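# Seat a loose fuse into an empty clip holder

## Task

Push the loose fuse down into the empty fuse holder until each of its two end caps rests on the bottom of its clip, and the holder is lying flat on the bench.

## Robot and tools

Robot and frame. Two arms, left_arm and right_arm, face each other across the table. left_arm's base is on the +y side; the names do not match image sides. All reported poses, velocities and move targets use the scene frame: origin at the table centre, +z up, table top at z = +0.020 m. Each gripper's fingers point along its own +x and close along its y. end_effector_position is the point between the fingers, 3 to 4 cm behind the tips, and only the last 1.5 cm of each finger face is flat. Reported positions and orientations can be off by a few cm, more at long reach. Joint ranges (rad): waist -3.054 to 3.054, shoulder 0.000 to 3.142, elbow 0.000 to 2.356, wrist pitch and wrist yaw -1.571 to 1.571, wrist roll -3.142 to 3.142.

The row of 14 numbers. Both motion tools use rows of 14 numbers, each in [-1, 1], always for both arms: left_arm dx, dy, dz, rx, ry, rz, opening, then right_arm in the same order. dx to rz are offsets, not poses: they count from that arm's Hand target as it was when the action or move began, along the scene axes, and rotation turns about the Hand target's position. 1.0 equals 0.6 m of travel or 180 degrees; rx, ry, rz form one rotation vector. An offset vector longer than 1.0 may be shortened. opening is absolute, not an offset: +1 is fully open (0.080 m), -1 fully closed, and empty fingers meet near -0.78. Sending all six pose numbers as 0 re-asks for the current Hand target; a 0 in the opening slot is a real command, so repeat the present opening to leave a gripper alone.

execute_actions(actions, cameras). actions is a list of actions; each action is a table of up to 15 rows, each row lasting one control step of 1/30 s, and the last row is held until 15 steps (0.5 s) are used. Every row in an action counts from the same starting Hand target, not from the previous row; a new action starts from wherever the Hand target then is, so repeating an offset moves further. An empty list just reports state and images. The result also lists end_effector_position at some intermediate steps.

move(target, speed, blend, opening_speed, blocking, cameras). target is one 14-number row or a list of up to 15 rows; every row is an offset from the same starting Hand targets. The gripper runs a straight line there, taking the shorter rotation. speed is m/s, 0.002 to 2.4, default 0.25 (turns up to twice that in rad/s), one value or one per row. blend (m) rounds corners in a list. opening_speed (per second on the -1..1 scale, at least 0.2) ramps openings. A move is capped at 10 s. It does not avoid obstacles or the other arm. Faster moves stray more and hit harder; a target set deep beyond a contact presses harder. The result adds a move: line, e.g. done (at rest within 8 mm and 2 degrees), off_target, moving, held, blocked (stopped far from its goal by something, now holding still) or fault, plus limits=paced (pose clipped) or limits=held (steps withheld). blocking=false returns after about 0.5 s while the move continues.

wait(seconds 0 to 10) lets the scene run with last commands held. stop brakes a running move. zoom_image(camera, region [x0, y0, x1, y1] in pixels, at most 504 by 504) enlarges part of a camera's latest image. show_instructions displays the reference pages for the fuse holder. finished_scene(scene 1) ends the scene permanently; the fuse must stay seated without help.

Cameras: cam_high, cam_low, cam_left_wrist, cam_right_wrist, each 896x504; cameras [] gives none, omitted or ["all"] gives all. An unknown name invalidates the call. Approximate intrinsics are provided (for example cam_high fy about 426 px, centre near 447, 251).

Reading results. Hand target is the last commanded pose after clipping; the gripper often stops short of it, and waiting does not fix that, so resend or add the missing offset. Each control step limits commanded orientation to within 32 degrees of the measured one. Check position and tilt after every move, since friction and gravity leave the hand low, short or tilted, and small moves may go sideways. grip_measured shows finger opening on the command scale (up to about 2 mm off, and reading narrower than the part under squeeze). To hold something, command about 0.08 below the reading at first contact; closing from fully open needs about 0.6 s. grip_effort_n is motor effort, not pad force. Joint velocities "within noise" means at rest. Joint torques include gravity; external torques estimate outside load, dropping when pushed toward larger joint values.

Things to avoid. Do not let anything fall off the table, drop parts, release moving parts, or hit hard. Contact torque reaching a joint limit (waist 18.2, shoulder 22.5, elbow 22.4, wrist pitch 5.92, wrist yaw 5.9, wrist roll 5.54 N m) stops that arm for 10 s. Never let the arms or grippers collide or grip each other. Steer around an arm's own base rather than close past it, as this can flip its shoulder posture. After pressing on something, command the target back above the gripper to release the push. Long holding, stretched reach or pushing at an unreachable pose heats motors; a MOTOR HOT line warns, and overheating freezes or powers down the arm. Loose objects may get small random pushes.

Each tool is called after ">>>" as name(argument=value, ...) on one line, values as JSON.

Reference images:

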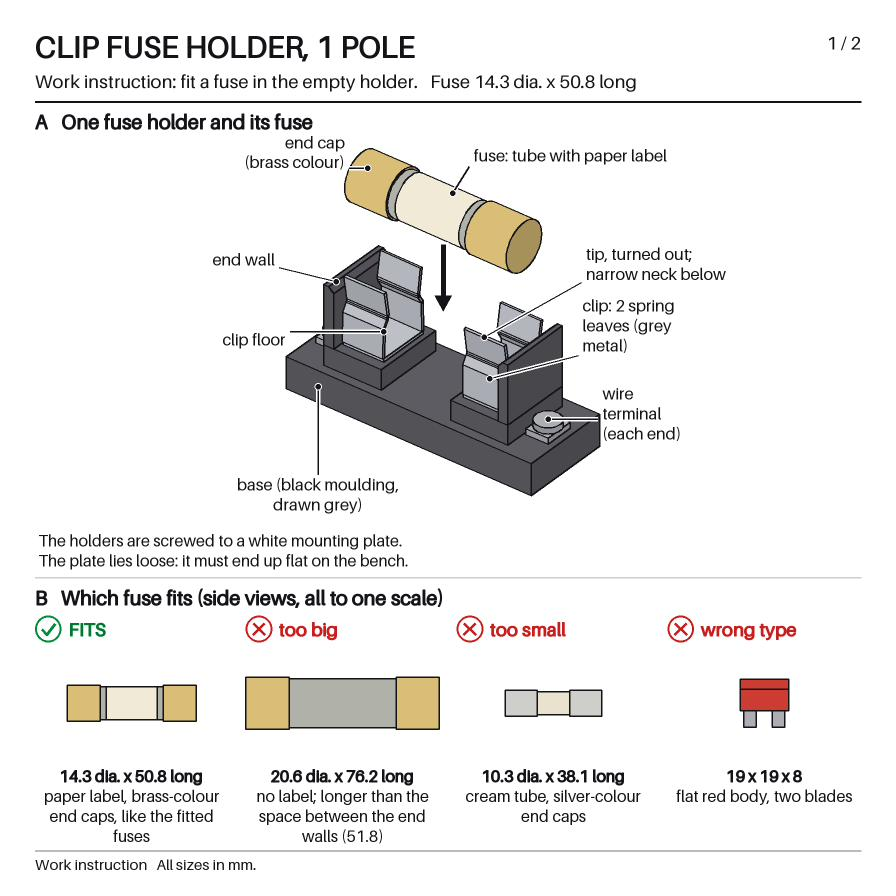

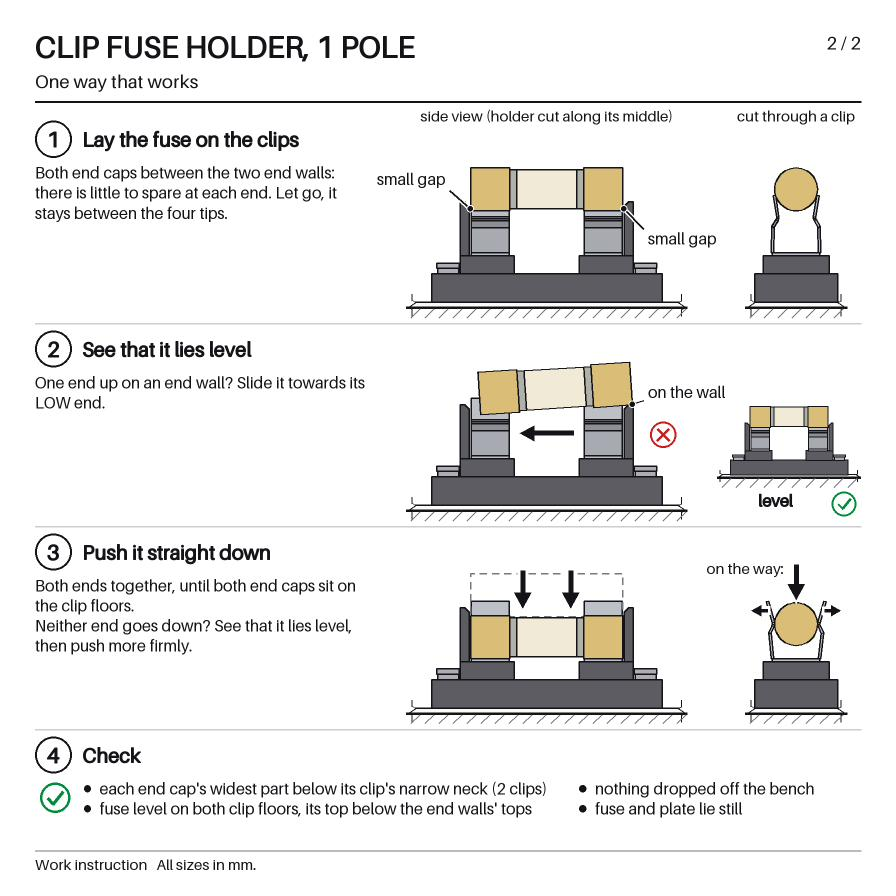

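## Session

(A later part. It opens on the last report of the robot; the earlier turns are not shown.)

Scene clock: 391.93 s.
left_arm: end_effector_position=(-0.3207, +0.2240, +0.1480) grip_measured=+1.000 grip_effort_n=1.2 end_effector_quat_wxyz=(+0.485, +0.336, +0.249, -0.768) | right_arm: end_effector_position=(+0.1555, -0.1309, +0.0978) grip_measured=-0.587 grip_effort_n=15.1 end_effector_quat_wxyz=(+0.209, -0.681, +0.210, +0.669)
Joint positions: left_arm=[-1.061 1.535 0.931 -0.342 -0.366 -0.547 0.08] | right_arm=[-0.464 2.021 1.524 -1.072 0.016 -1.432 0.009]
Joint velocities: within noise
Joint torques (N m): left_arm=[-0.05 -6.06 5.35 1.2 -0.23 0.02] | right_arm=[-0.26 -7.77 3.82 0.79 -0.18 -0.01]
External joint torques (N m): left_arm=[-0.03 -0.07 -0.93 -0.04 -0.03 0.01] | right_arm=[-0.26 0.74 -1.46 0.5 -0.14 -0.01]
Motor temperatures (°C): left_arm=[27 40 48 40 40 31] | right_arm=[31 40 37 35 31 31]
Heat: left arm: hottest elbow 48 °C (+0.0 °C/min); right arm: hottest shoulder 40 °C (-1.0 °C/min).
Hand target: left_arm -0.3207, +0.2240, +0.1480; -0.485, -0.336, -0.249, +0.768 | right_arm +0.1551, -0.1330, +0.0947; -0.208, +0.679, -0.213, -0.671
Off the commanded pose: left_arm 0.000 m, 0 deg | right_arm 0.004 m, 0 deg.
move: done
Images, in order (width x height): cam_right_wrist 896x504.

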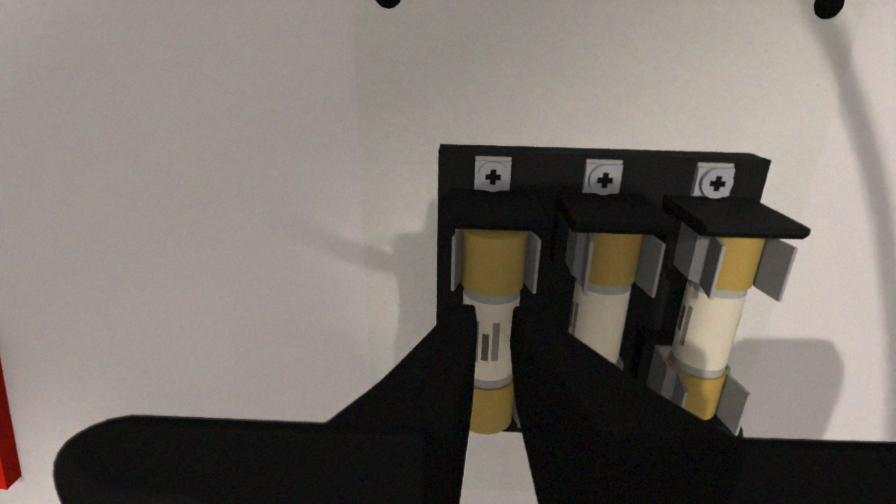

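>>> move(target=[0,0,0,0,0,0,1,-0.002,-0.006,-0.045,-0.008,0,0,-0.585], cameras=["cam_right_wrist","cam_low"], speed=0.06)

>>> zoom_image(camera="cam_low", region=[430, 290, 480, 340])

Scene clock: 395.17 s.
left_arm: end_effector_position=(-0.3207, +0.2240, +0.1480) grip_measured=+1.000 grip_effort_n=1.2 end_effector_quat_wxyz=(+0.485, +0.336, +0.249, -0.768) | right_arm: end_effector_position=(+0.1554, -0.1326, +0.0932) grip_measured=-0.586 grip_effort_n=9.1 end_effector_quat_wxyz=(+0.217, -0.684, +0.203, +0.666)
Joint positions: left_arm=[-1.061 1.535 0.931 -0.342 -0.366 -0.547 0.08] | right_arm=[-0.464 2.003 1.477 -1.021 0.021 -1.432 0.009]
Joint velocities: within noise
Joint torques (N m): left_arm=[-0.02 -6.06 5.3 1.19 -0.23 0.01] | right_arm=[0 -2.08 2.15 2.32 0.09 0.07]
External joint torques (N m): left_arm=[-0.02 -0.05 -1 -0.04 -0.02 0] | right_arm=[-0.02 6.36 -3.19 1.99 0.13 0.07]
Motor temperatures (°C): left_arm=[27 40 48 40 40 31] | right_arm=[31 40 37 35 30 31]
Heat: left arm: hottest elbow 48 °C (+0.0 °C/min); right arm: hottest shoulder 40 °C (-2.0 °C/min).
Hand target: left_arm -0.3207, +0.2240, +0.1480; -0.485, -0.336, -0.249, +0.768 | right_arm +0.1539, -0.1367, +0.0677; -0.200, +0.682, -0.221, -0.668
Off the commanded pose: left_arm 0.000 m, 0 deg | right_arm 0.026 m, 3 deg.
move: off_target (right_arm)
Images, in order (width x height): cam_low 896x504, cam_right_wrist 896x504.

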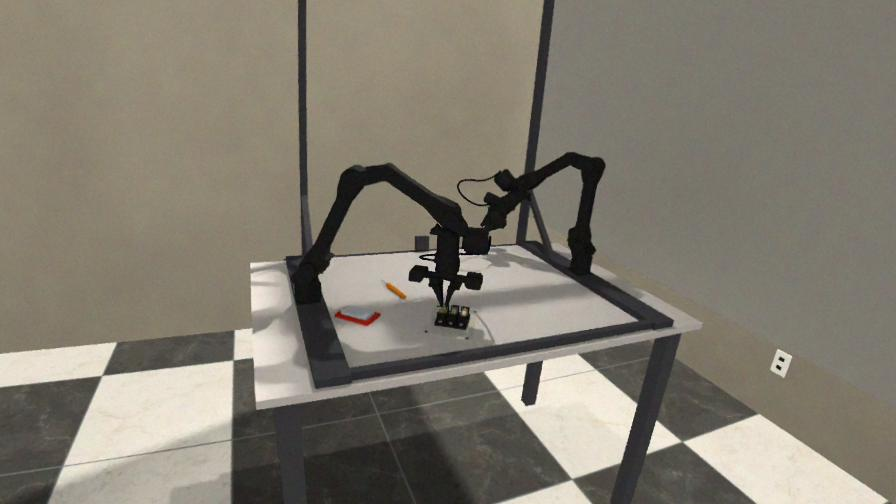

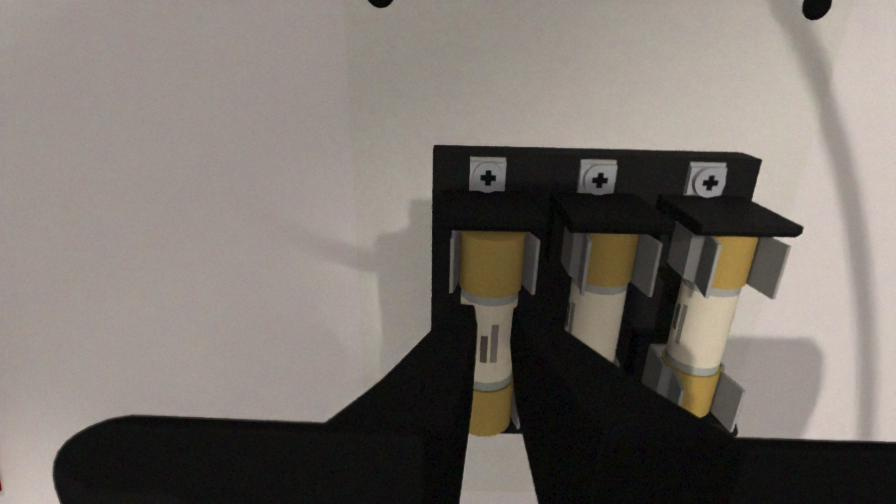

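Scaled by 10.080 from the camera's 896x504 image, which has a finer 1280x720 frame.

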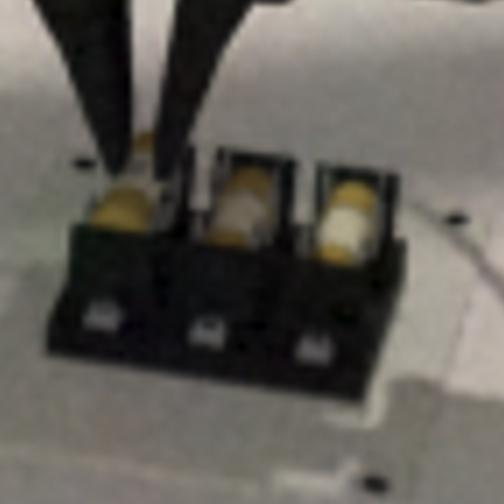

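>>> move(target=[0,0,0,0,0,0,1,-0.001,-0.005,-0.03,-0.006,0,0,-0.585], cameras=["cam_right_wrist","cam_low"], speed=0.1)

>>> zoom_image(camera="cam_low", region=[430, 290, 480, 340])

Scene clock: 399.07 s.
left_arm: end_effector_position=(-0.3207, +0.2240, +0.1480) grip_measured=+1.000 grip_effort_n=0.7 end_effector_quat_wxyz=(+0.485, +0.336, +0.249, -0.768) | right_arm: end_effector_position=(+0.1548, -0.1342, +0.0881) grip_measured=-0.585 grip_effort_n=2.6 end_effector_quat_wxyz=(+0.218, -0.687, +0.200, +0.664)
Joint positions: left_arm=[-1.061 1.535 0.931 -0.342 -0.366 -0.547 0.08] | right_arm=[-0.462 1.997 1.447 -0.99 0.029 -1.431 0.009]
Joint velocities: within noise
Joint torques (N m): left_arm=[-0.07 -6.07 5.31 1.2 -0.23 0.02] | right_arm=[-0.11 1.5 1.07 3.23 0.1 0.12]
External joint torques (N m): left_arm=[-0.1 -0.08 -0.91 -0.01 -0.02 0.02] | right_arm=[-0.07 9.82 -4.24 2.88 0.13 0.12]
Motor temperatures (°C): left_arm=[27 40 48 40 39 31] | right_arm=[31 40 37 36 30 31]
Heat: left arm: hottest elbow 48 °C (+0.0 °C/min); right arm: hottest shoulder 40 °C (-2.0 °C/min).
Hand target: left_arm -0.3207, +0.2240, +0.1480; -0.485, -0.336, -0.249, +0.768 | right_arm +0.1533, -0.1397, +0.0496; -0.193, +0.684, -0.228, -0.666
Off the commanded pose: left_arm 0.000 m, 0 deg | right_arm 0.039 m, 4 deg.
move: off_target (right_arm)
Images, in order (width x height): cam_low 896x504, cam_right_wrist 896x504.

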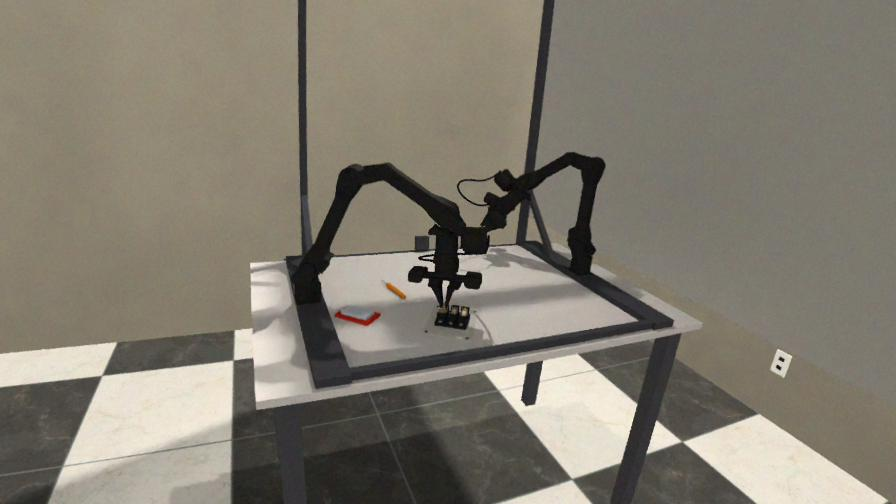

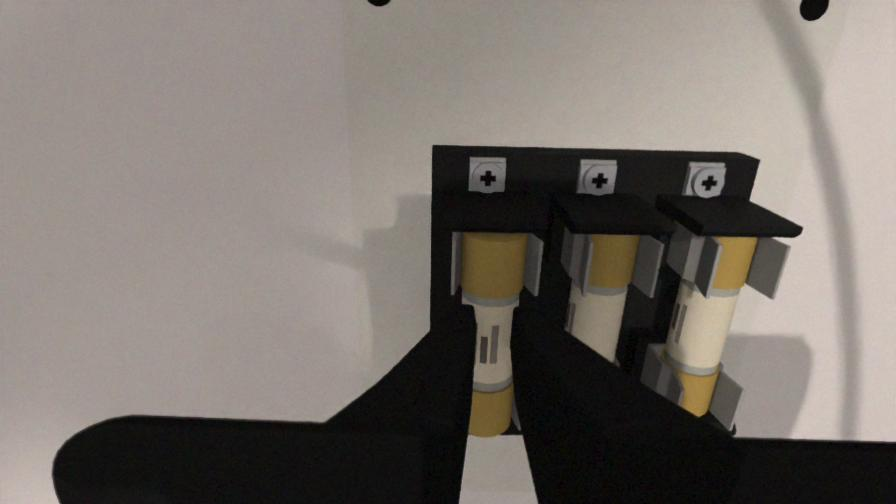

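Scaled by 10.080 from the camera's 896x504 image, which has a finer 1280x720 frame.

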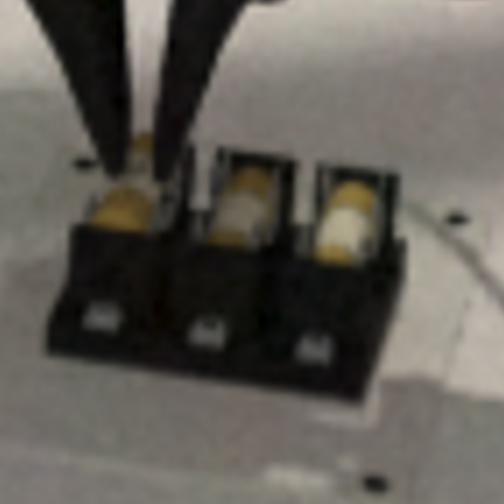

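>>> move(target=[0,0,0,0,0,0,1,-0.001,-0.004,-0.028,-0.004,0,0,-0.585], cameras=["cam_right_wrist","cam_low"], speed=0.12)

>>> zoom_image(camera="cam_low", region=[430, 290, 480, 340])

Scene clock: 403.27 s.
left_arm: end_effector_position=(-0.3207, +0.2240, +0.1480) grip_measured=+1.000 grip_effort_n=0.2 end_effector_quat_wxyz=(+0.485, +0.336, +0.249, -0.768) | right_arm: end_effector_position=(+0.1552, -0.1324, +0.0925) grip_measured=-0.584 grip_effort_n=-2.1 end_effector_quat_wxyz=(+0.230, -0.691, +0.187, +0.659)
Joint positions: left_arm=[-1.061 1.535 0.931 -0.342 -0.366 -0.547 0.08] | right_arm=[-0.458 1.97 1.425 -0.959 0.035 -1.43 0.009]
Joint velocities: within noise
Joint torques (N m): left_arm=[-0.05 -6.07 5.34 1.2 -0.24 0.02] | right_arm=[0.09 -5.22 4.18 0.6 -0.03 0.02]
External joint torques (N m): left_arm=[-0.04 -0.06 -0.95 -0.04 -0.03 0.01] | right_arm=[0.13 2.95 -1.07 0.25 -0.01 0.01]
Motor temperatures (°C): left_arm=[27 40 48 40 39 31] | right_arm=[31 39 37 39 30 31]
Heat: left arm: hottest elbow 48 °C (+0.0 °C/min); right arm: hottest shoulder 39 °C (-3.0 °C/min).
Hand target: left_arm -0.3207, +0.2240, +0.1480; -0.485, -0.336, -0.249, +0.768 | right_arm +0.1543, -0.1349, +0.0831; -0.221, +0.690, -0.196, -0.661 (not the last commanded pose)
Off the commanded pose: left_arm 0.000 m, 0 deg | right_arm 0.061 m, 7 deg.
move: blocked (right_arm; both arms now hold where they are)
Images, in order (width x height): cam_low 896x504, cam_right_wrist 896x504.

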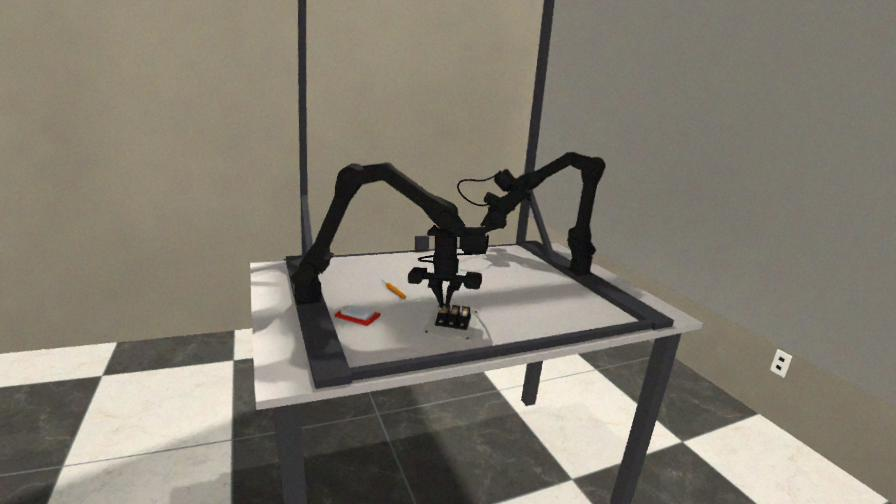

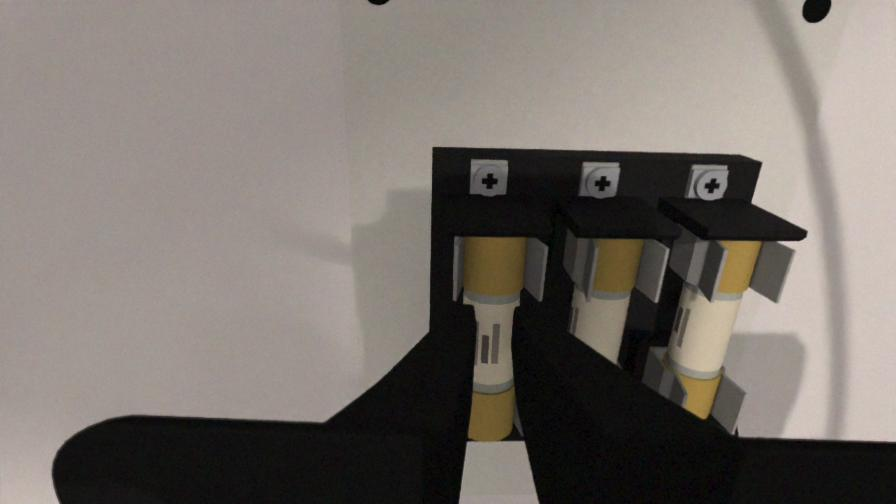

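Scaled by 10.080 from the camera's 896x504 image, which has a finer 1280x720 frame.

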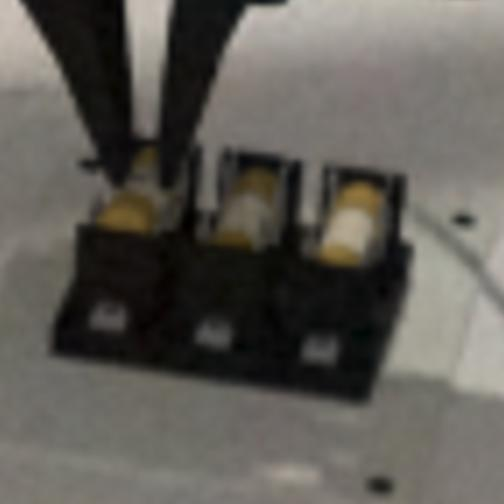

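>>> execute_actions(actions=[[[0,0,0,0,0,0,1,0,-0.002,-0.01,-0.001,0,0,-0.585],[0,0,0,0,0,0,1,0,-0.003,-0.02,-0.003,0,0,-0.585],[0,0,0,0,0,0,1,-0.001,-0.005,-0.03,-0.005,0,0,-0.585],[0,0,0,0,0,0,1,-0.001,-0.007,-0.04,-0.007,0,0,-0.585],[0,0,0,0,0,0,1,-0.002,-0.009,-0.05,-0.009,0,0,-0.585],[0,0,0,0,0,0,1,-0.002,-0.011,-0.06,-0.011,0,0,-0.585],[0,0,0,0,0,0,1,-0.003,-0.012,-0.07,-0.013,0,0,-0.585],[0,0,0,0,0,0,1,-0.003,-0.013,-0.08,-0.014,0,0,-0.585],[0,0,0,0,0,0,1,-0.003,-0.014,-0.09,-0.015,0,0,-0.585],[0,0,0,0,0,0,1,-0.003,-0.015,-0.095,-0.015,0,0,-0.585]],[[0,0,0,0,0,0,1,0,0,-0.01,0,0,0,-0.585]]], cameras=["cam_right_wrist","cam_low"])

>>> zoom_image(camera="cam_low", region=[430, 290, 480, 340])

Scene clock: 413.67 s.
left_arm: end_effector_position=(-0.3207, +0.2240, +0.1480) grip_measured=+1.000 grip_effort_n=1.2 end_effector_quat_wxyz=(+0.485, +0.336, +0.249, -0.768) | right_arm: end_effector_position=(+0.1588, -0.1258, +0.0914) grip_measured=-0.584 grip_effort_n=-2.1 end_effector_quat_wxyz=(+0.261, -0.702, +0.152, +0.645)
Joint positions: left_arm=[-1.061 1.535 0.931 -0.342 -0.366 -0.547 0.08] | right_arm=[-0.45 1.924 1.345 -0.826 0.057 -1.43 0.009]
Joint velocities: within noise
Joint torques (N m): left_arm=[-0.06 -6.07 5.28 1.2 -0.23 0.02] | right_arm=[-0.01 -4.36 3.76 0.69 -0.04 0.01]
External joint torques (N m): left_arm=[-0.04 -0.1 -0.95 -0.02 -0.02 0.01] | right_arm=[-0.02 3.65 -1.67 0.15 -0.02 0]
External joint torques at the end of the 1st action: left_arm=[-0.07 -0.08 -0.92 -0.01 -0.01 0.01] | right_arm=[-0.68 12.74 -5.29 2.14 0.01 0.08]
Motor temperatures (°C): left_arm=[27 40 48 40 39 31] | right_arm=[31 39 37 37 30 31]
Heat: left arm: hottest elbow 48 °C (+0.0 °C/min); right arm: hottest shoulder 39 °C (-2.0 °C/min).
Hand target: left_arm -0.3207, +0.2240, +0.1480; -0.485, -0.336, -0.249, +0.768 | right_arm +0.1569, -0.1301, +0.0789; -0.248, +0.701, -0.165, -0.648 (not the last commanded pose)
Off the commanded pose: left_arm 0.000 m, 0 deg | right_arm 0.074 m, 10 deg.
blocked (right_arm)
Step readings (end_effector_position of left_arm | right_arm; steps 1 to 15: 1st action; 16 to 30: 2nd action):
0: (-0.3207, +0.2240, +0.1480) | (+0.1552, -0.1324, +0.0926)
1: (-0.3207, +0.2240, +0.1480) | (+0.1553, -0.1323, +0.0926)
2: (-0.3207, +0.2240, +0.1480) | (+0.1553, -0.1324, +0.0922)
4: (-0.3207, +0.2240, +0.1480) | (+0.1549, -0.1330, +0.0900)
8: (-0.3207, +0.2240, +0.1480) | (+0.1541, -0.1348, +0.0845)
15: (-0.3207, +0.2240, +0.1480) | (+0.1561, -0.1308, +0.0806)
16: (-0.3207, +0.2240, +0.1480) | (+0.1565, -0.1299, +0.0801)
17: (-0.3207, +0.2240, +0.1480) | (+0.1567, -0.1299, +0.0797)
19: (-0.3207, +0.2240, +0.1480) | (+0.1568, -0.1301, +0.0793)
23: (-0.3207, +0.2240, +0.1480) | (+0.1568, -0.1301, +0.0790)
30: (-0.3207, +0.2240, +0.1480) | (+0.1569, -0.1300, +0.0790)
Images, in order (width x height): cam_low 896x504, cam_right_wrist 896x504.

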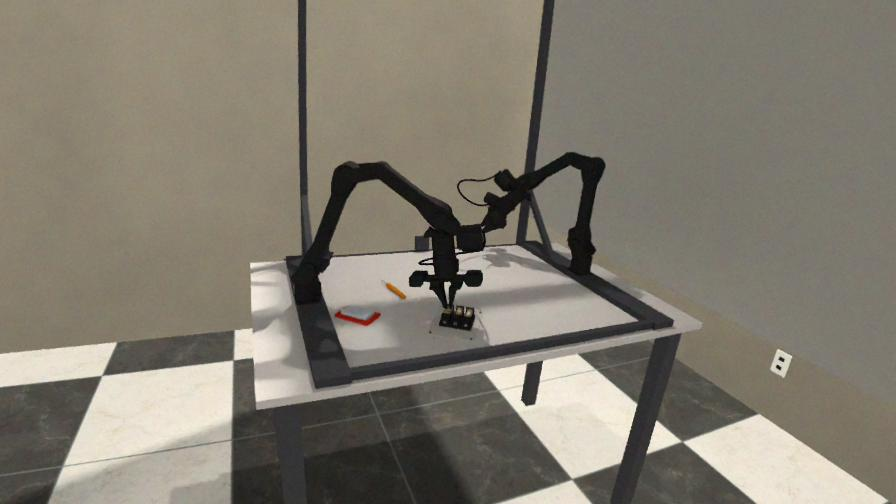

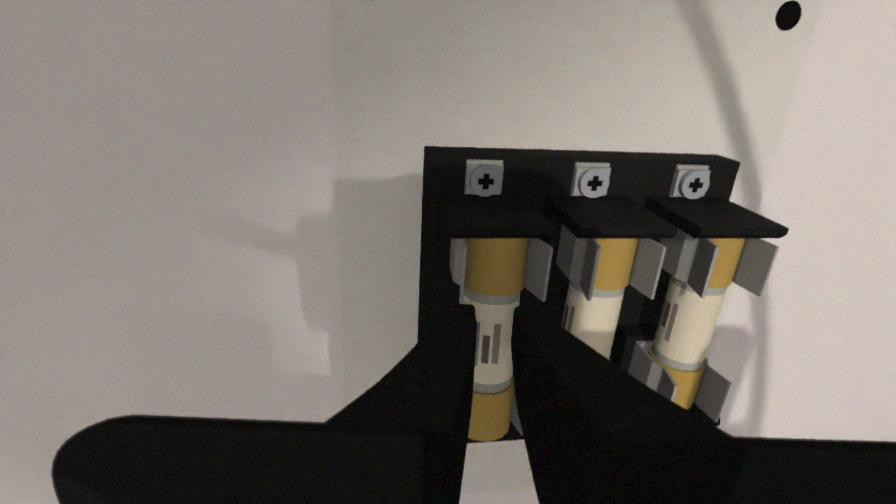

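Scaled by 10.080 from the camera's 896x504 image, which has a finer 1280x720 frame.

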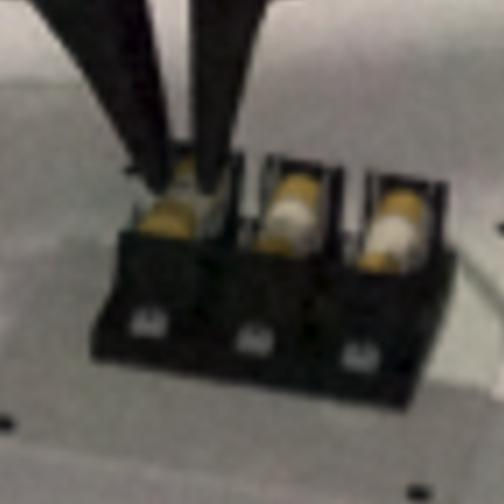

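>>> move(target=[[0,0,0,0,0,0,1,0,0,0.05,-0.015,0.017,0,-0.585],[0,0,0,0,0,0,1,0,0,0.06,-0.0287,0.0337,0,-0.585]], cameras=["cam_right_wrist","cam_low"], speed=0.1)

>>> zoom_image(camera="cam_low", region=[430, 290, 480, 340])

>>> zoom_image(camera="cam_right_wrist", region=[400, 130, 740, 440])

Scene clock: 420.17 s.
left_arm: end_effector_position=(-0.3207, +0.2240, +0.1480) grip_measured=+1.000 grip_effort_n=0.7 end_effector_quat_wxyz=(+0.485, +0.336, +0.249, -0.768) | right_arm: end_effector_position=(+0.1549, -0.1322, +0.1145) grip_measured=-0.584 grip_effort_n=-2.1 end_effector_quat_wxyz=(+0.207, -0.677, +0.208, +0.675)
Joint positions: left_arm=[-1.061 1.535 0.931 -0.342 -0.366 -0.547 0.08] | right_arm=[-0.469 2.004 1.566 -1.134 0.004 -1.444 0.009]
Joint velocities: within noise
Joint torques (N m): left_arm=[-0.05 -6.07 5.34 1.19 -0.22 0.02] | right_arm=[-0.21 -7.03 6.33 0.16 -0.18 -0.17]
External joint torques (N m): left_arm=[0 -0.03 -0.97 -0.05 -0.02 0.01] | right_arm=[-0.22 1.45 0.96 -0.12 -0.13 -0.17]
Motor temperatures (°C): left_arm=[27 40 48 40 39 31] | right_arm=[31 39 37 36 30 31]
Heat: left arm: hottest elbow 48 °C (+0.0 °C/min); right arm: hottest shoulder 39 °C (-2.0 °C/min).
Hand target: left_arm -0.3207, +0.2240, +0.1480; -0.485, -0.336, -0.249, +0.768 | right_arm +0.1568, -0.1301, +0.1149; -0.207, +0.676, -0.206, -0.676
Off the commanded pose: left_arm 0.000 m, 0 deg | right_arm 0.003 m, 0 deg.
move: done
Images, in order (width x height): cam_low 896x504, cam_right_wrist 896x504.

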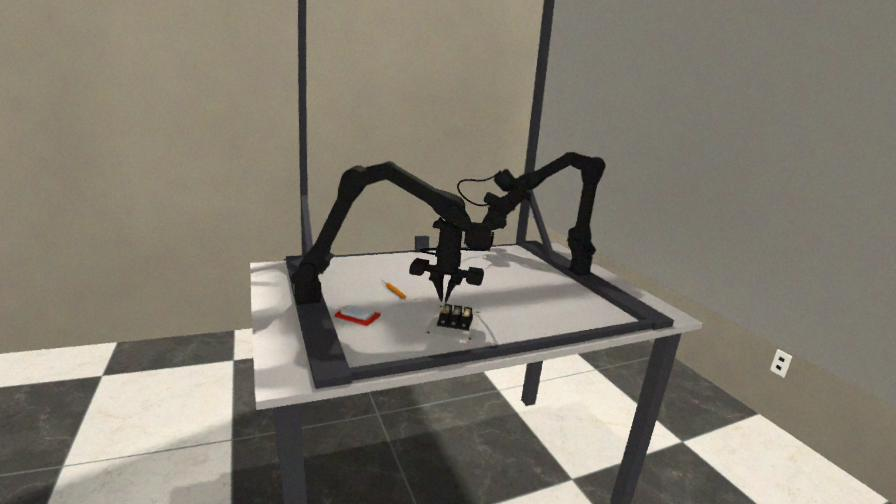

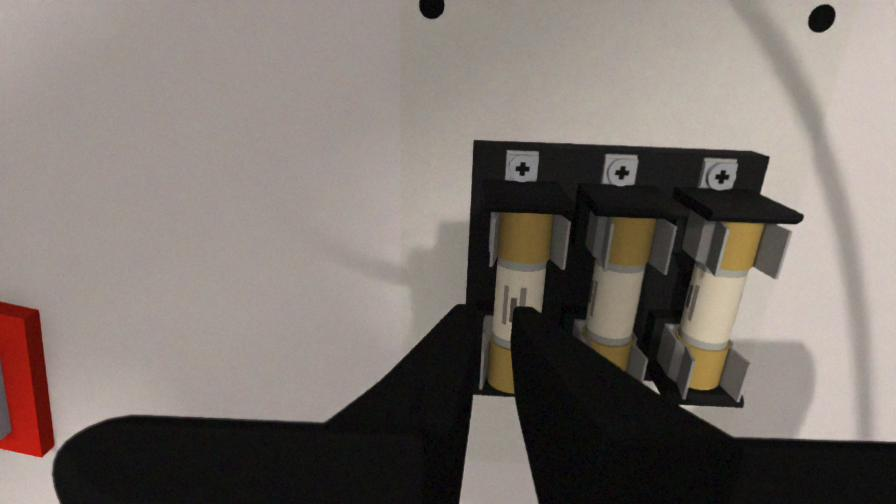

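Scaled by 10.080 from the camera's 896x504 image, which has a finer 1280x720 frame.

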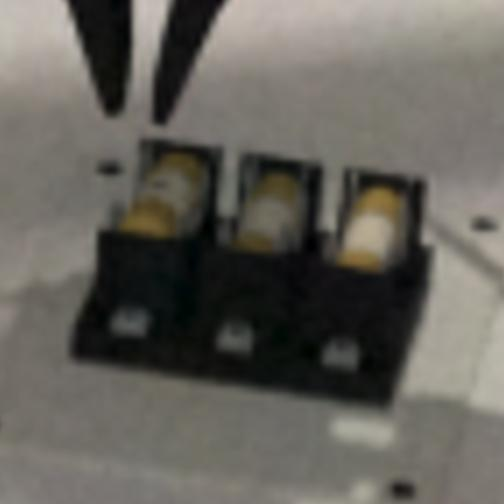

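Scaled by 1.482 from the camera's 896x504 image, which has a finer 1280x720 frame.

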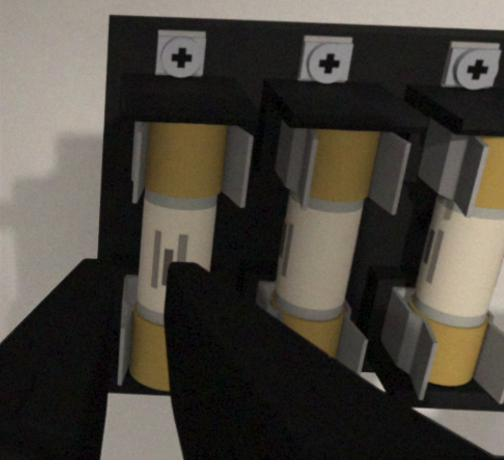

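>>> move(target=[[0,0,0,0,0,0,1,0.0055,0.0078,0,0,0,0,-0.585],[0,0,0,0,0,0,1,0.0055,0.0075,-0.034,0,0,0,-0.585]], cameras=["cam_right_wrist"], speed=0.08)

>>> zoom_image(camera="cam_right_wrist", region=[400, 130, 740, 440])

Scene clock: 426.90 s.
left_arm: end_effector_position=(-0.3207, +0.2240, +0.1480) grip_measured=+1.000 grip_effort_n=0.7 end_effector_quat_wxyz=(+0.485, +0.336, +0.249, -0.768) | right_arm: end_effector_position=(+0.1602, -0.1237, +0.0984) grip_measured=-0.584 grip_effort_n=-2.1 end_effector_quat_wxyz=(+0.211, -0.678, +0.204, +0.674)
Joint positions: left_arm=[-1.061 1.535 0.931 -0.342 -0.366 -0.547 0.08] | right_arm=[-0.472 2.044 1.56 -1.074 0.004 -1.446 0.009]
Joint velocities: within noise
Joint torques (N m): left_arm=[-0.04 -6.07 5.3 1.2 -0.23 0.01] | right_arm=[-0.33 -7.44 4.16 0.51 -0.19 -0.15]
External joint torques (N m): left_arm=[-0.08 -0.03 -1.02 -0.04 -0.01 0.01] | right_arm=[-0.28 1.37 -1.27 0.19 -0.15 -0.15]
Motor temperatures (°C): left_arm=[27 40 48 40 39 31] | right_arm=[31 40 37 35 30 31]
Heat: left arm: hottest elbow 48 °C (+0.0 °C/min); right arm: hottest shoulder 40 °C (-1.0 °C/min).
Hand target: left_arm -0.3207, +0.2240, +0.1480; -0.485, -0.336, -0.249, +0.768 | right_arm +0.1602, -0.1257, +0.0945; -0.207, +0.677, -0.207, -0.676
Off the commanded pose: left_arm 0.000 m, 0 deg | right_arm 0.004 m, 1 deg.
move: done
Images, in order (width x height): cam_right_wrist 896x504.

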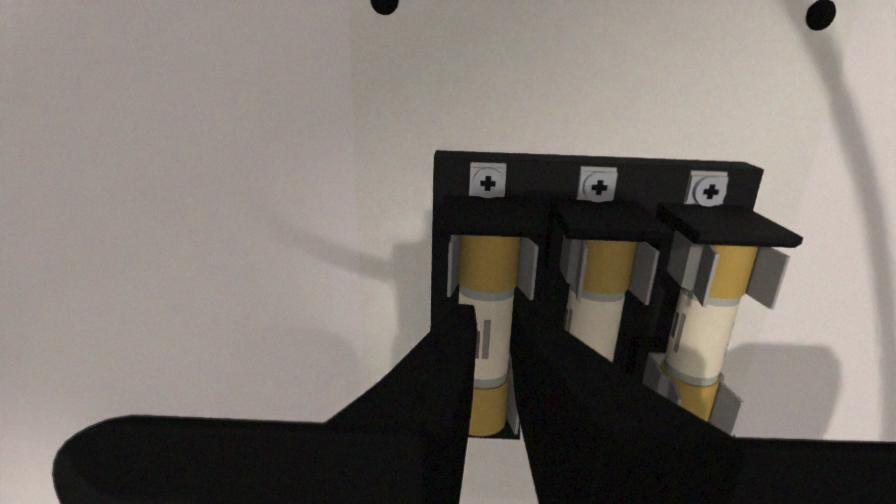

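Scaled by 1.482 from the camera's 896x504 image, which has a finer 1280x720 frame.

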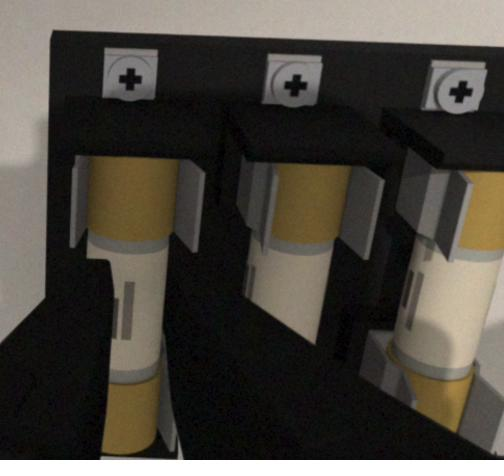

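>>> move(target=[[0,0,0,0,0,0,1,-0.0018,-0.0026,-0.006,0,0,0,-0.585],[0,0,0,0,0,0,1,-0.003,-0.009,-0.055,-0.012,0.006,0,-0.585]], cameras=["cam_right_wrist","cam_low"], speed=0.08)

>>> zoom_image(camera="cam_low", region=[430, 290, 480, 340])

Scene clock: 430.63 s.
left_arm: end_effector_position=(-0.3207, +0.2240, +0.1480) grip_measured=+1.000 grip_effort_n=0.7 end_effector_quat_wxyz=(+0.485, +0.336, +0.249, -0.768) | right_arm: end_effector_position=(+0.1594, -0.1256, +0.0897) grip_measured=-0.584 grip_effort_n=-2.1 end_effector_quat_wxyz=(+0.213, -0.678, +0.202, +0.674)
Joint positions: left_arm=[-1.061 1.535 0.931 -0.342 -0.366 -0.547 0.08] | right_arm=[-0.472 2.042 1.52 -1.033 0.003 -1.447 0.009]
Joint velocities: within noise
Joint torques (N m): left_arm=[-0.03 -6.08 5.3 1.2 -0.22 0.01] | right_arm=[-0.48 -1.62 2.07 2.34 -0.12 -0.21]
External joint torques (N m): left_arm=[0.01 -0.09 -0.96 -0.02 -0.02 0] | right_arm=[-0.53 7.06 -3.22 2.05 -0.07 -0.21]
Motor temperatures (°C): left_arm=[27 40 48 40 39 31] | right_arm=[31 40 37 34 30 31]
Heat: left arm: hottest elbow 48 °C (+0.0 °C/min); right arm: hottest shoulder 40 °C (-1.0 °C/min).
Hand target: left_arm -0.3207, +0.2240, +0.1480; -0.485, -0.336, -0.249, +0.768 | right_arm +0.1584, -0.1310, +0.0615; -0.193, +0.674, -0.221, -0.678
Off the commanded pose: left_arm 0.000 m, 0 deg | right_arm 0.029 m, 3 deg.
move: off_target (right_arm)
Images, in order (width x height): cam_low 896x504, cam_right_wrist 896x504.

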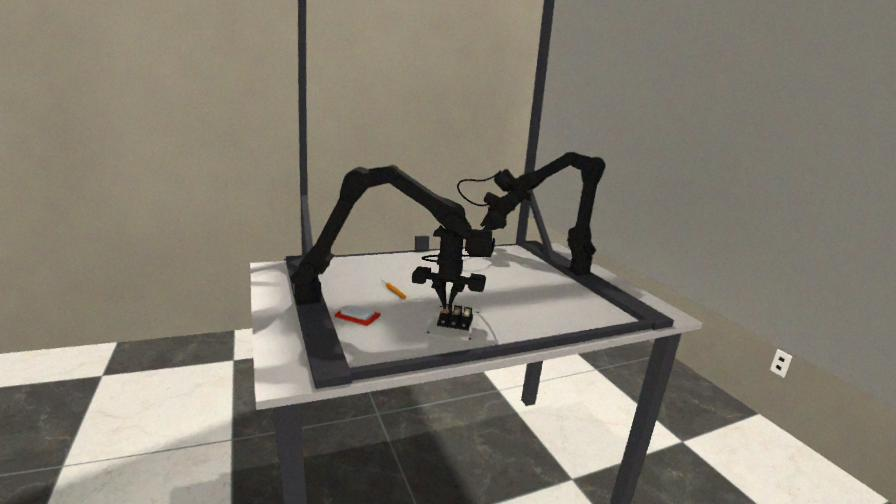

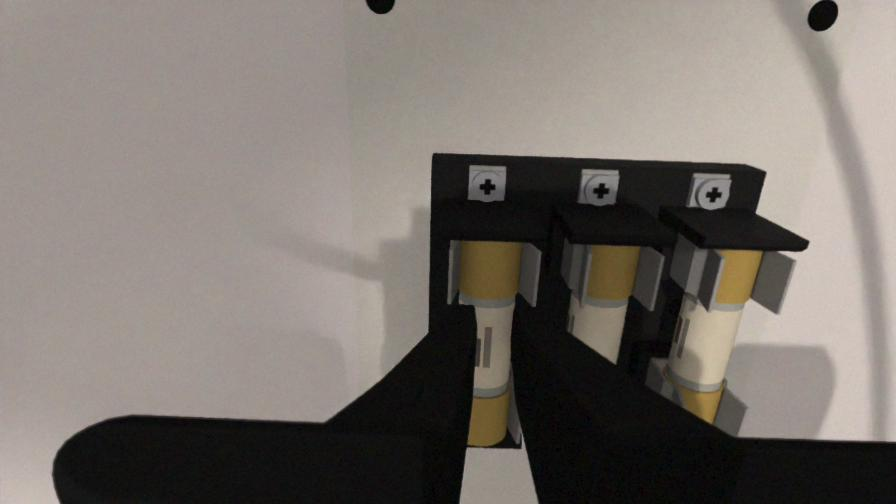

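Scaled by 10.080 from the camera's 896x504 image, which has a finer 1280x720 frame.

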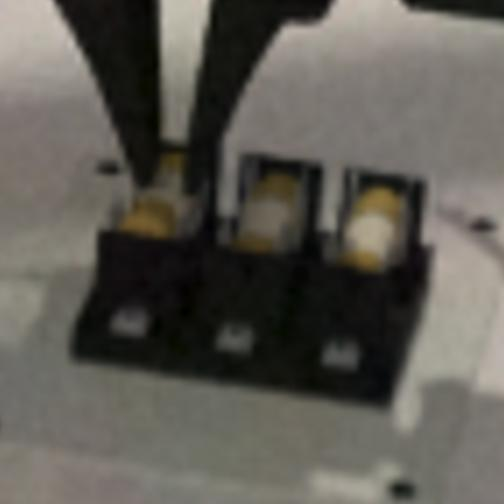

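>>> execute_actions(actions=[[[0,0,0,0,0,0,1,0,-0.002,-0.008,-0.002,0.001,0,-0.585],[0,0,0,0,0,0,1,-0.001,-0.004,-0.016,-0.004,0.002,0,-0.585],[0,0,0,0,0,0,1,-0.001,-0.006,-0.024,-0.006,0.003,0,-0.585],[0,0,0,0,0,0,1,-0.002,-0.008,-0.032,-0.008,0.004,0,-0.585],[0,0,0,0,0,0,1,-0.002,-0.01,-0.04,-0.01,0.005,0,-0.585],[0,0,0,0,0,0,1,-0.003,-0.012,-0.046,-0.012,0.006,0,-0.585],[0,0,0,0,0,0,1,-0.003,-0.014,-0.052,-0.014,0.007,0,-0.585],[0,0,0,0,0,0,1,-0.004,-0.016,-0.058,-0.016,0.008,0,-0.585],[0,0,0,0,0,0,1,-0.004,-0.018,-0.064,-0.018,0.009,0,-0.585],[0,0,0,0,0,0,1,-0.005,-0.02,-0.07,-0.02,0.01,0,-0.585],[0,0,0,0,0,0,1,-0.005,-0.022,-0.075,-0.022,0.011,0,-0.585]]], cameras=["cam_right_wrist","cam_low"])

>>> zoom_image(camera="cam_low", region=[430, 290, 480, 340])

Scene clock: 438.63 s.
left_arm: end_effector_position=(-0.3207, +0.2240, +0.1480) grip_measured=+1.000 grip_effort_n=0.7 end_effector_quat_wxyz=(+0.485, +0.336, +0.249, -0.768) | right_arm: end_effector_position=(+0.1597, -0.1269, +0.0915) grip_measured=-0.584 grip_effort_n=-4.0 end_effector_quat_wxyz=(+0.223, -0.679, +0.190, +0.674)
Joint positions: left_arm=[-1.061 1.535 0.931 -0.342 -0.366 -0.547 0.08] | right_arm=[-0.477 2.011 1.482 -0.994 -0.001 -1.455 0.009]
Joint velocities: within noise
Joint torques (N m): left_arm=[-0.03 -6.06 5.31 1.2 -0.23 0.02] | right_arm=[0.07 -4.5 3.76 0.58 0 -0.01]
External joint torques (N m): left_arm=[-0.05 -0.06 -0.99 -0.03 -0.02 0.01] | right_arm=[0.08 3.89 -1.5 0.24 0.05 -0.01]
Motor temperatures (°C): left_arm=[27 40 48 40 39 31] | right_arm=[31 39 37 36 30 31]
Heat: left arm: hottest elbow 48 °C (+0.0 °C/min); right arm: hottest shoulder 39 °C (-1.0 °C/min).
Hand target: left_arm -0.3207, +0.2240, +0.1480; -0.485, -0.336, -0.249, +0.768 | right_arm +0.1577, -0.1312, +0.0784; -0.210, +0.677, -0.203, -0.676 (not the last commanded pose)
Off the commanded pose: left_arm 0.000 m, 0 deg | right_arm 0.077 m, 9 deg.
blocked (right_arm)
Step readings (end_effector_position of left_arm | right_arm):
0: (-0.3207, +0.2240, +0.1480) | (+0.1594, -0.1257, +0.0896)
1: (-0.3207, +0.2240, +0.1480) | (+0.1593, -0.1258, +0.0894)
2: (-0.3207, +0.2240, +0.1480) | (+0.1593, -0.1260, +0.0888)
4: (-0.3207, +0.2240, +0.1480) | (+0.1591, -0.1266, +0.0864)
8: (-0.3207, +0.2240, +0.1480) | (+0.1583, -0.1292, +0.0819)
15: (-0.3207, +0.2240, +0.1480) | (+0.1576, -0.1311, +0.0786)
Images, in order (width x height): cam_low 896x504, cam_right_wrist 896x504.

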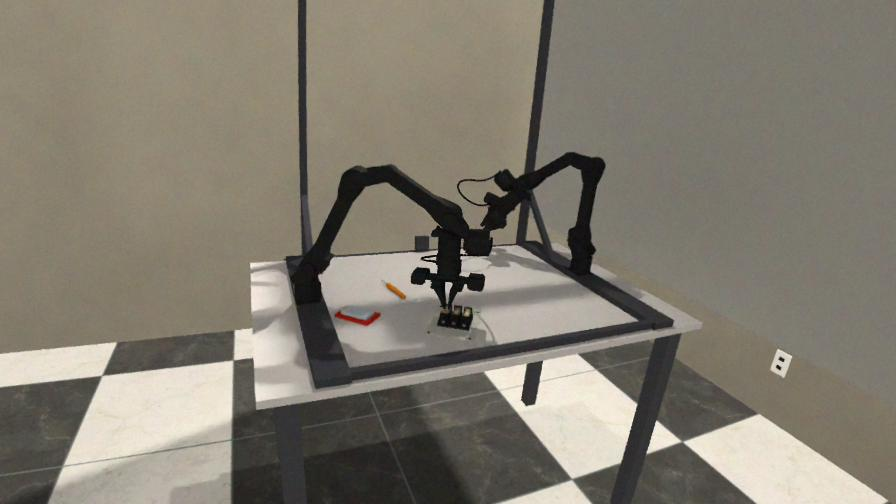

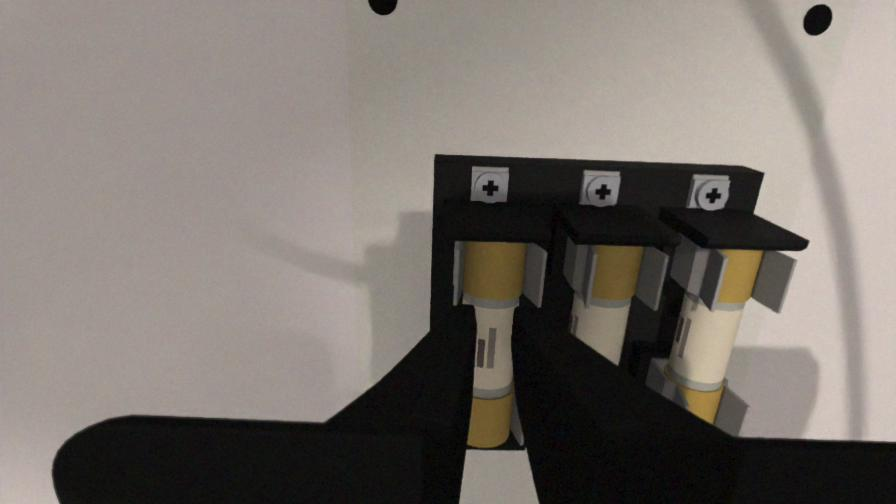

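Scaled by 10.080 from the camera's 896x504 image, which has a finer 1280x720 frame.

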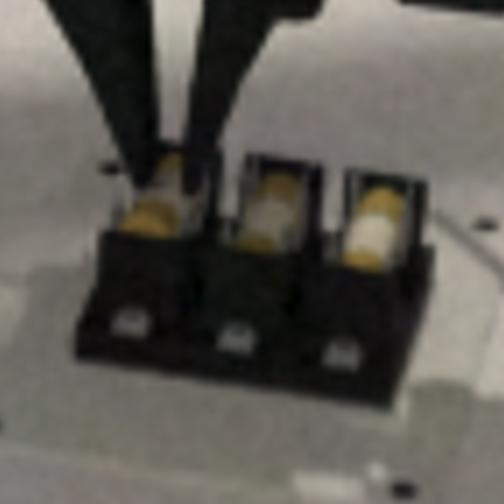

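>>> execute_actions(actions=[[[0,0,0,0,0,0,1,-0.001,-0.002,-0.02,-0.003,0.002,0,-0.585],[0,0,0,0,0,0,1,-0.002,-0.004,-0.035,-0.006,0.004,0,-0.585],[0,0,0,0,0,0,1,-0.002,-0.007,-0.05,-0.009,0.006,0,-0.585],[0,0,0,0,0,0,1,-0.003,-0.01,-0.065,-0.012,0.008,0,-0.585],[0,0,0,0,0,0,1,-0.003,-0.012,-0.08,-0.015,0.01,0,-0.585],[0,0,0,0,0,0,1,-0.004,-0.014,-0.095,-0.018,0.012,0,-0.585],[0,0,0,0,0,0,1,-0.005,-0.017,-0.11,-0.021,0.014,0,-0.585],[0,0,0,0,0,0,1,-0.005,-0.019,-0.125,-0.024,0.016,0,-0.585],[0,0,0,0,0,0,1,-0.006,-0.021,-0.14,-0.027,0.018,0,-0.585],[0,0,0,0,0,0,1,-0.006,-0.023,-0.15,-0.03,0.02,0,-0.585],[0,0,0,0,0,0,1,-0.007,-0.025,-0.16,-0.03,0.02,0,-0.585]],[[0,0,0,0,0,0,1,0,0,-0.01,0,0,0,-0.585]]], cameras=["cam_right_wrist","cam_low"])

>>> zoom_image(camera="cam_low", region=[430, 290, 480, 340])

Scene clock: 447.63 s.
left_arm: end_effector_position=(-0.3207, +0.2240, +0.1480) grip_measured=+1.000 grip_effort_n=1.2 end_effector_quat_wxyz=(+0.485, +0.336, +0.249, -0.768) | right_arm: end_effector_position=(+0.1646, -0.1162, +0.0895) grip_measured=-0.584 grip_effort_n=-8.1 end_effector_quat_wxyz=(+0.261, -0.678, +0.149, +0.671)
Joint positions: left_arm=[-1.061 1.535 0.931 -0.342 -0.366 -0.547 0.08] | right_arm=[-0.482 1.973 1.407 -0.848 -0.019 -1.461 0.009]
Joint velocities: within noise
Joint torques (N m): left_arm=[-0.07 -6.06 5.3 1.19 -0.23 0.01] | right_arm=[0.03 -3.52 3.36 0.78 -0.03 0.02]
External joint torques (N m): left_arm=[-0.05 -0.09 -0.93 -0.03 -0.02 0] | right_arm=[0.07 4.88 -2.11 0.25 0.03 0.01]
External joint torques at the end of the 1st action: left_arm=[-0.06 -0.08 -0.94 -0.02 -0.02 0.01] | right_arm=[-0.99 19.83 -8.56 3.86 0.17 -0.22]
Motor temperatures (°C): left_arm=[27 40 48 40 39 31] | right_arm=[31 39 37 36 30 31]
Heat: left arm: hottest elbow 48 °C (+0.0 °C/min); right arm: hottest shoulder 39 °C (-1.0 °C/min).
Hand target: left_arm -0.3207, +0.2240, +0.1480; -0.485, -0.336, -0.249, +0.768 | right_arm +0.1617, -0.1222, +0.0720; -0.244, +0.676, -0.167, -0.675 (not the last commanded pose)
Off the commanded pose: left_arm 0.000 m, 0 deg | right_arm 0.117 m, 15 deg.
blocked (right_arm)
Step readings (end_effector_position of left_arm | right_arm; steps 1 to 15: 1st action; 16 to 30: 2nd action):
0: (-0.3207, +0.2240, +0.1480) | (+0.1597, -0.1269, +0.0915)
1: (-0.3207, +0.2240, +0.1480) | (+0.1597, -0.1269, +0.0913)
2: (-0.3207, +0.2240, +0.1480) | (+0.1595, -0.1272, +0.0901)
4: (-0.3207, +0.2240, +0.1480) | (+0.1590, -0.1279, +0.0867)
8: (-0.3207, +0.2240, +0.1480) | (+0.1568, -0.1318, +0.0778)
15: (-0.3207, +0.2240, +0.1480) | (+0.1601, -0.1255, +0.0730)
16: (-0.3207, +0.2240, +0.1480) | (+0.1604, -0.1249, +0.0726)
17: (-0.3207, +0.2240, +0.1480) | (+0.1605, -0.1246, +0.0720)
19: (-0.3207, +0.2240, +0.1480) | (+0.1609, -0.1238, +0.0718)
23: (-0.3207, +0.2240, +0.1480) | (+0.1617, -0.1222, +0.0720)
30: (-0.3207, +0.2240, +0.1480) | (+0.1617, -0.1221, +0.0720)
Images, in order (width x height): cam_low 896x504, cam_right_wrist 896x504.

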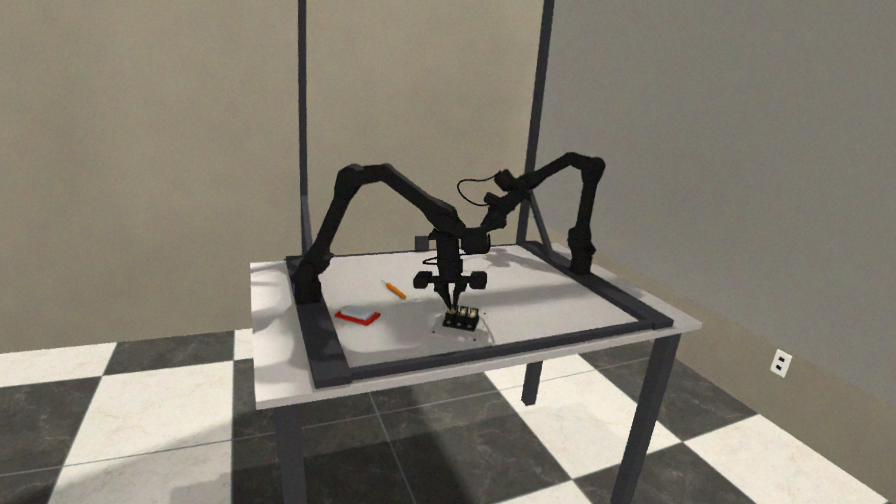

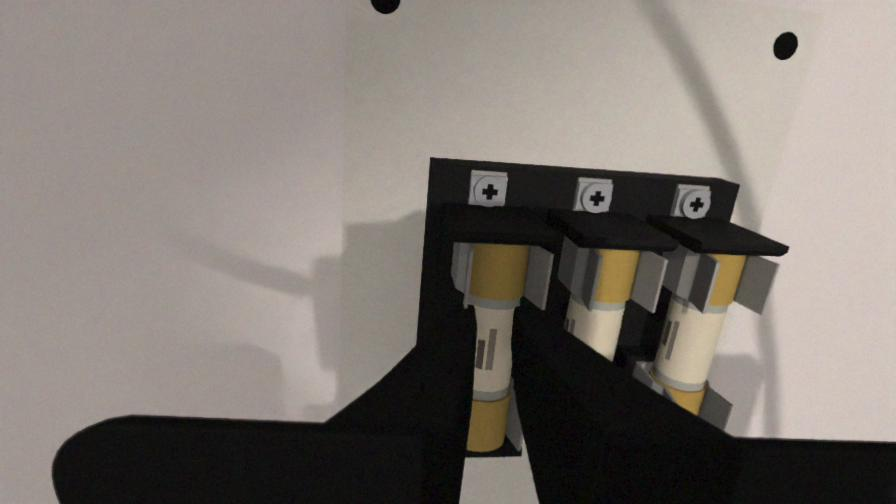

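Scaled by 10.080 from the camera's 896x504 image, which has a finer 1280x720 frame.

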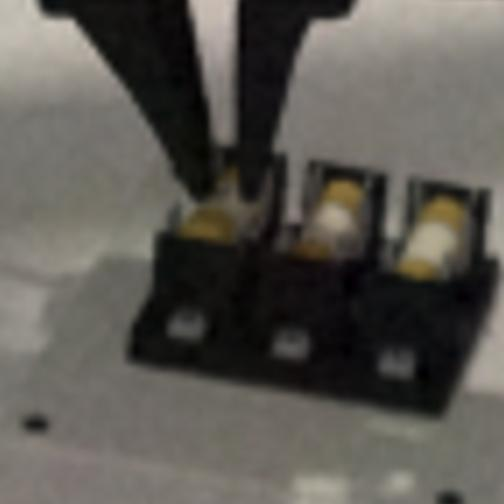

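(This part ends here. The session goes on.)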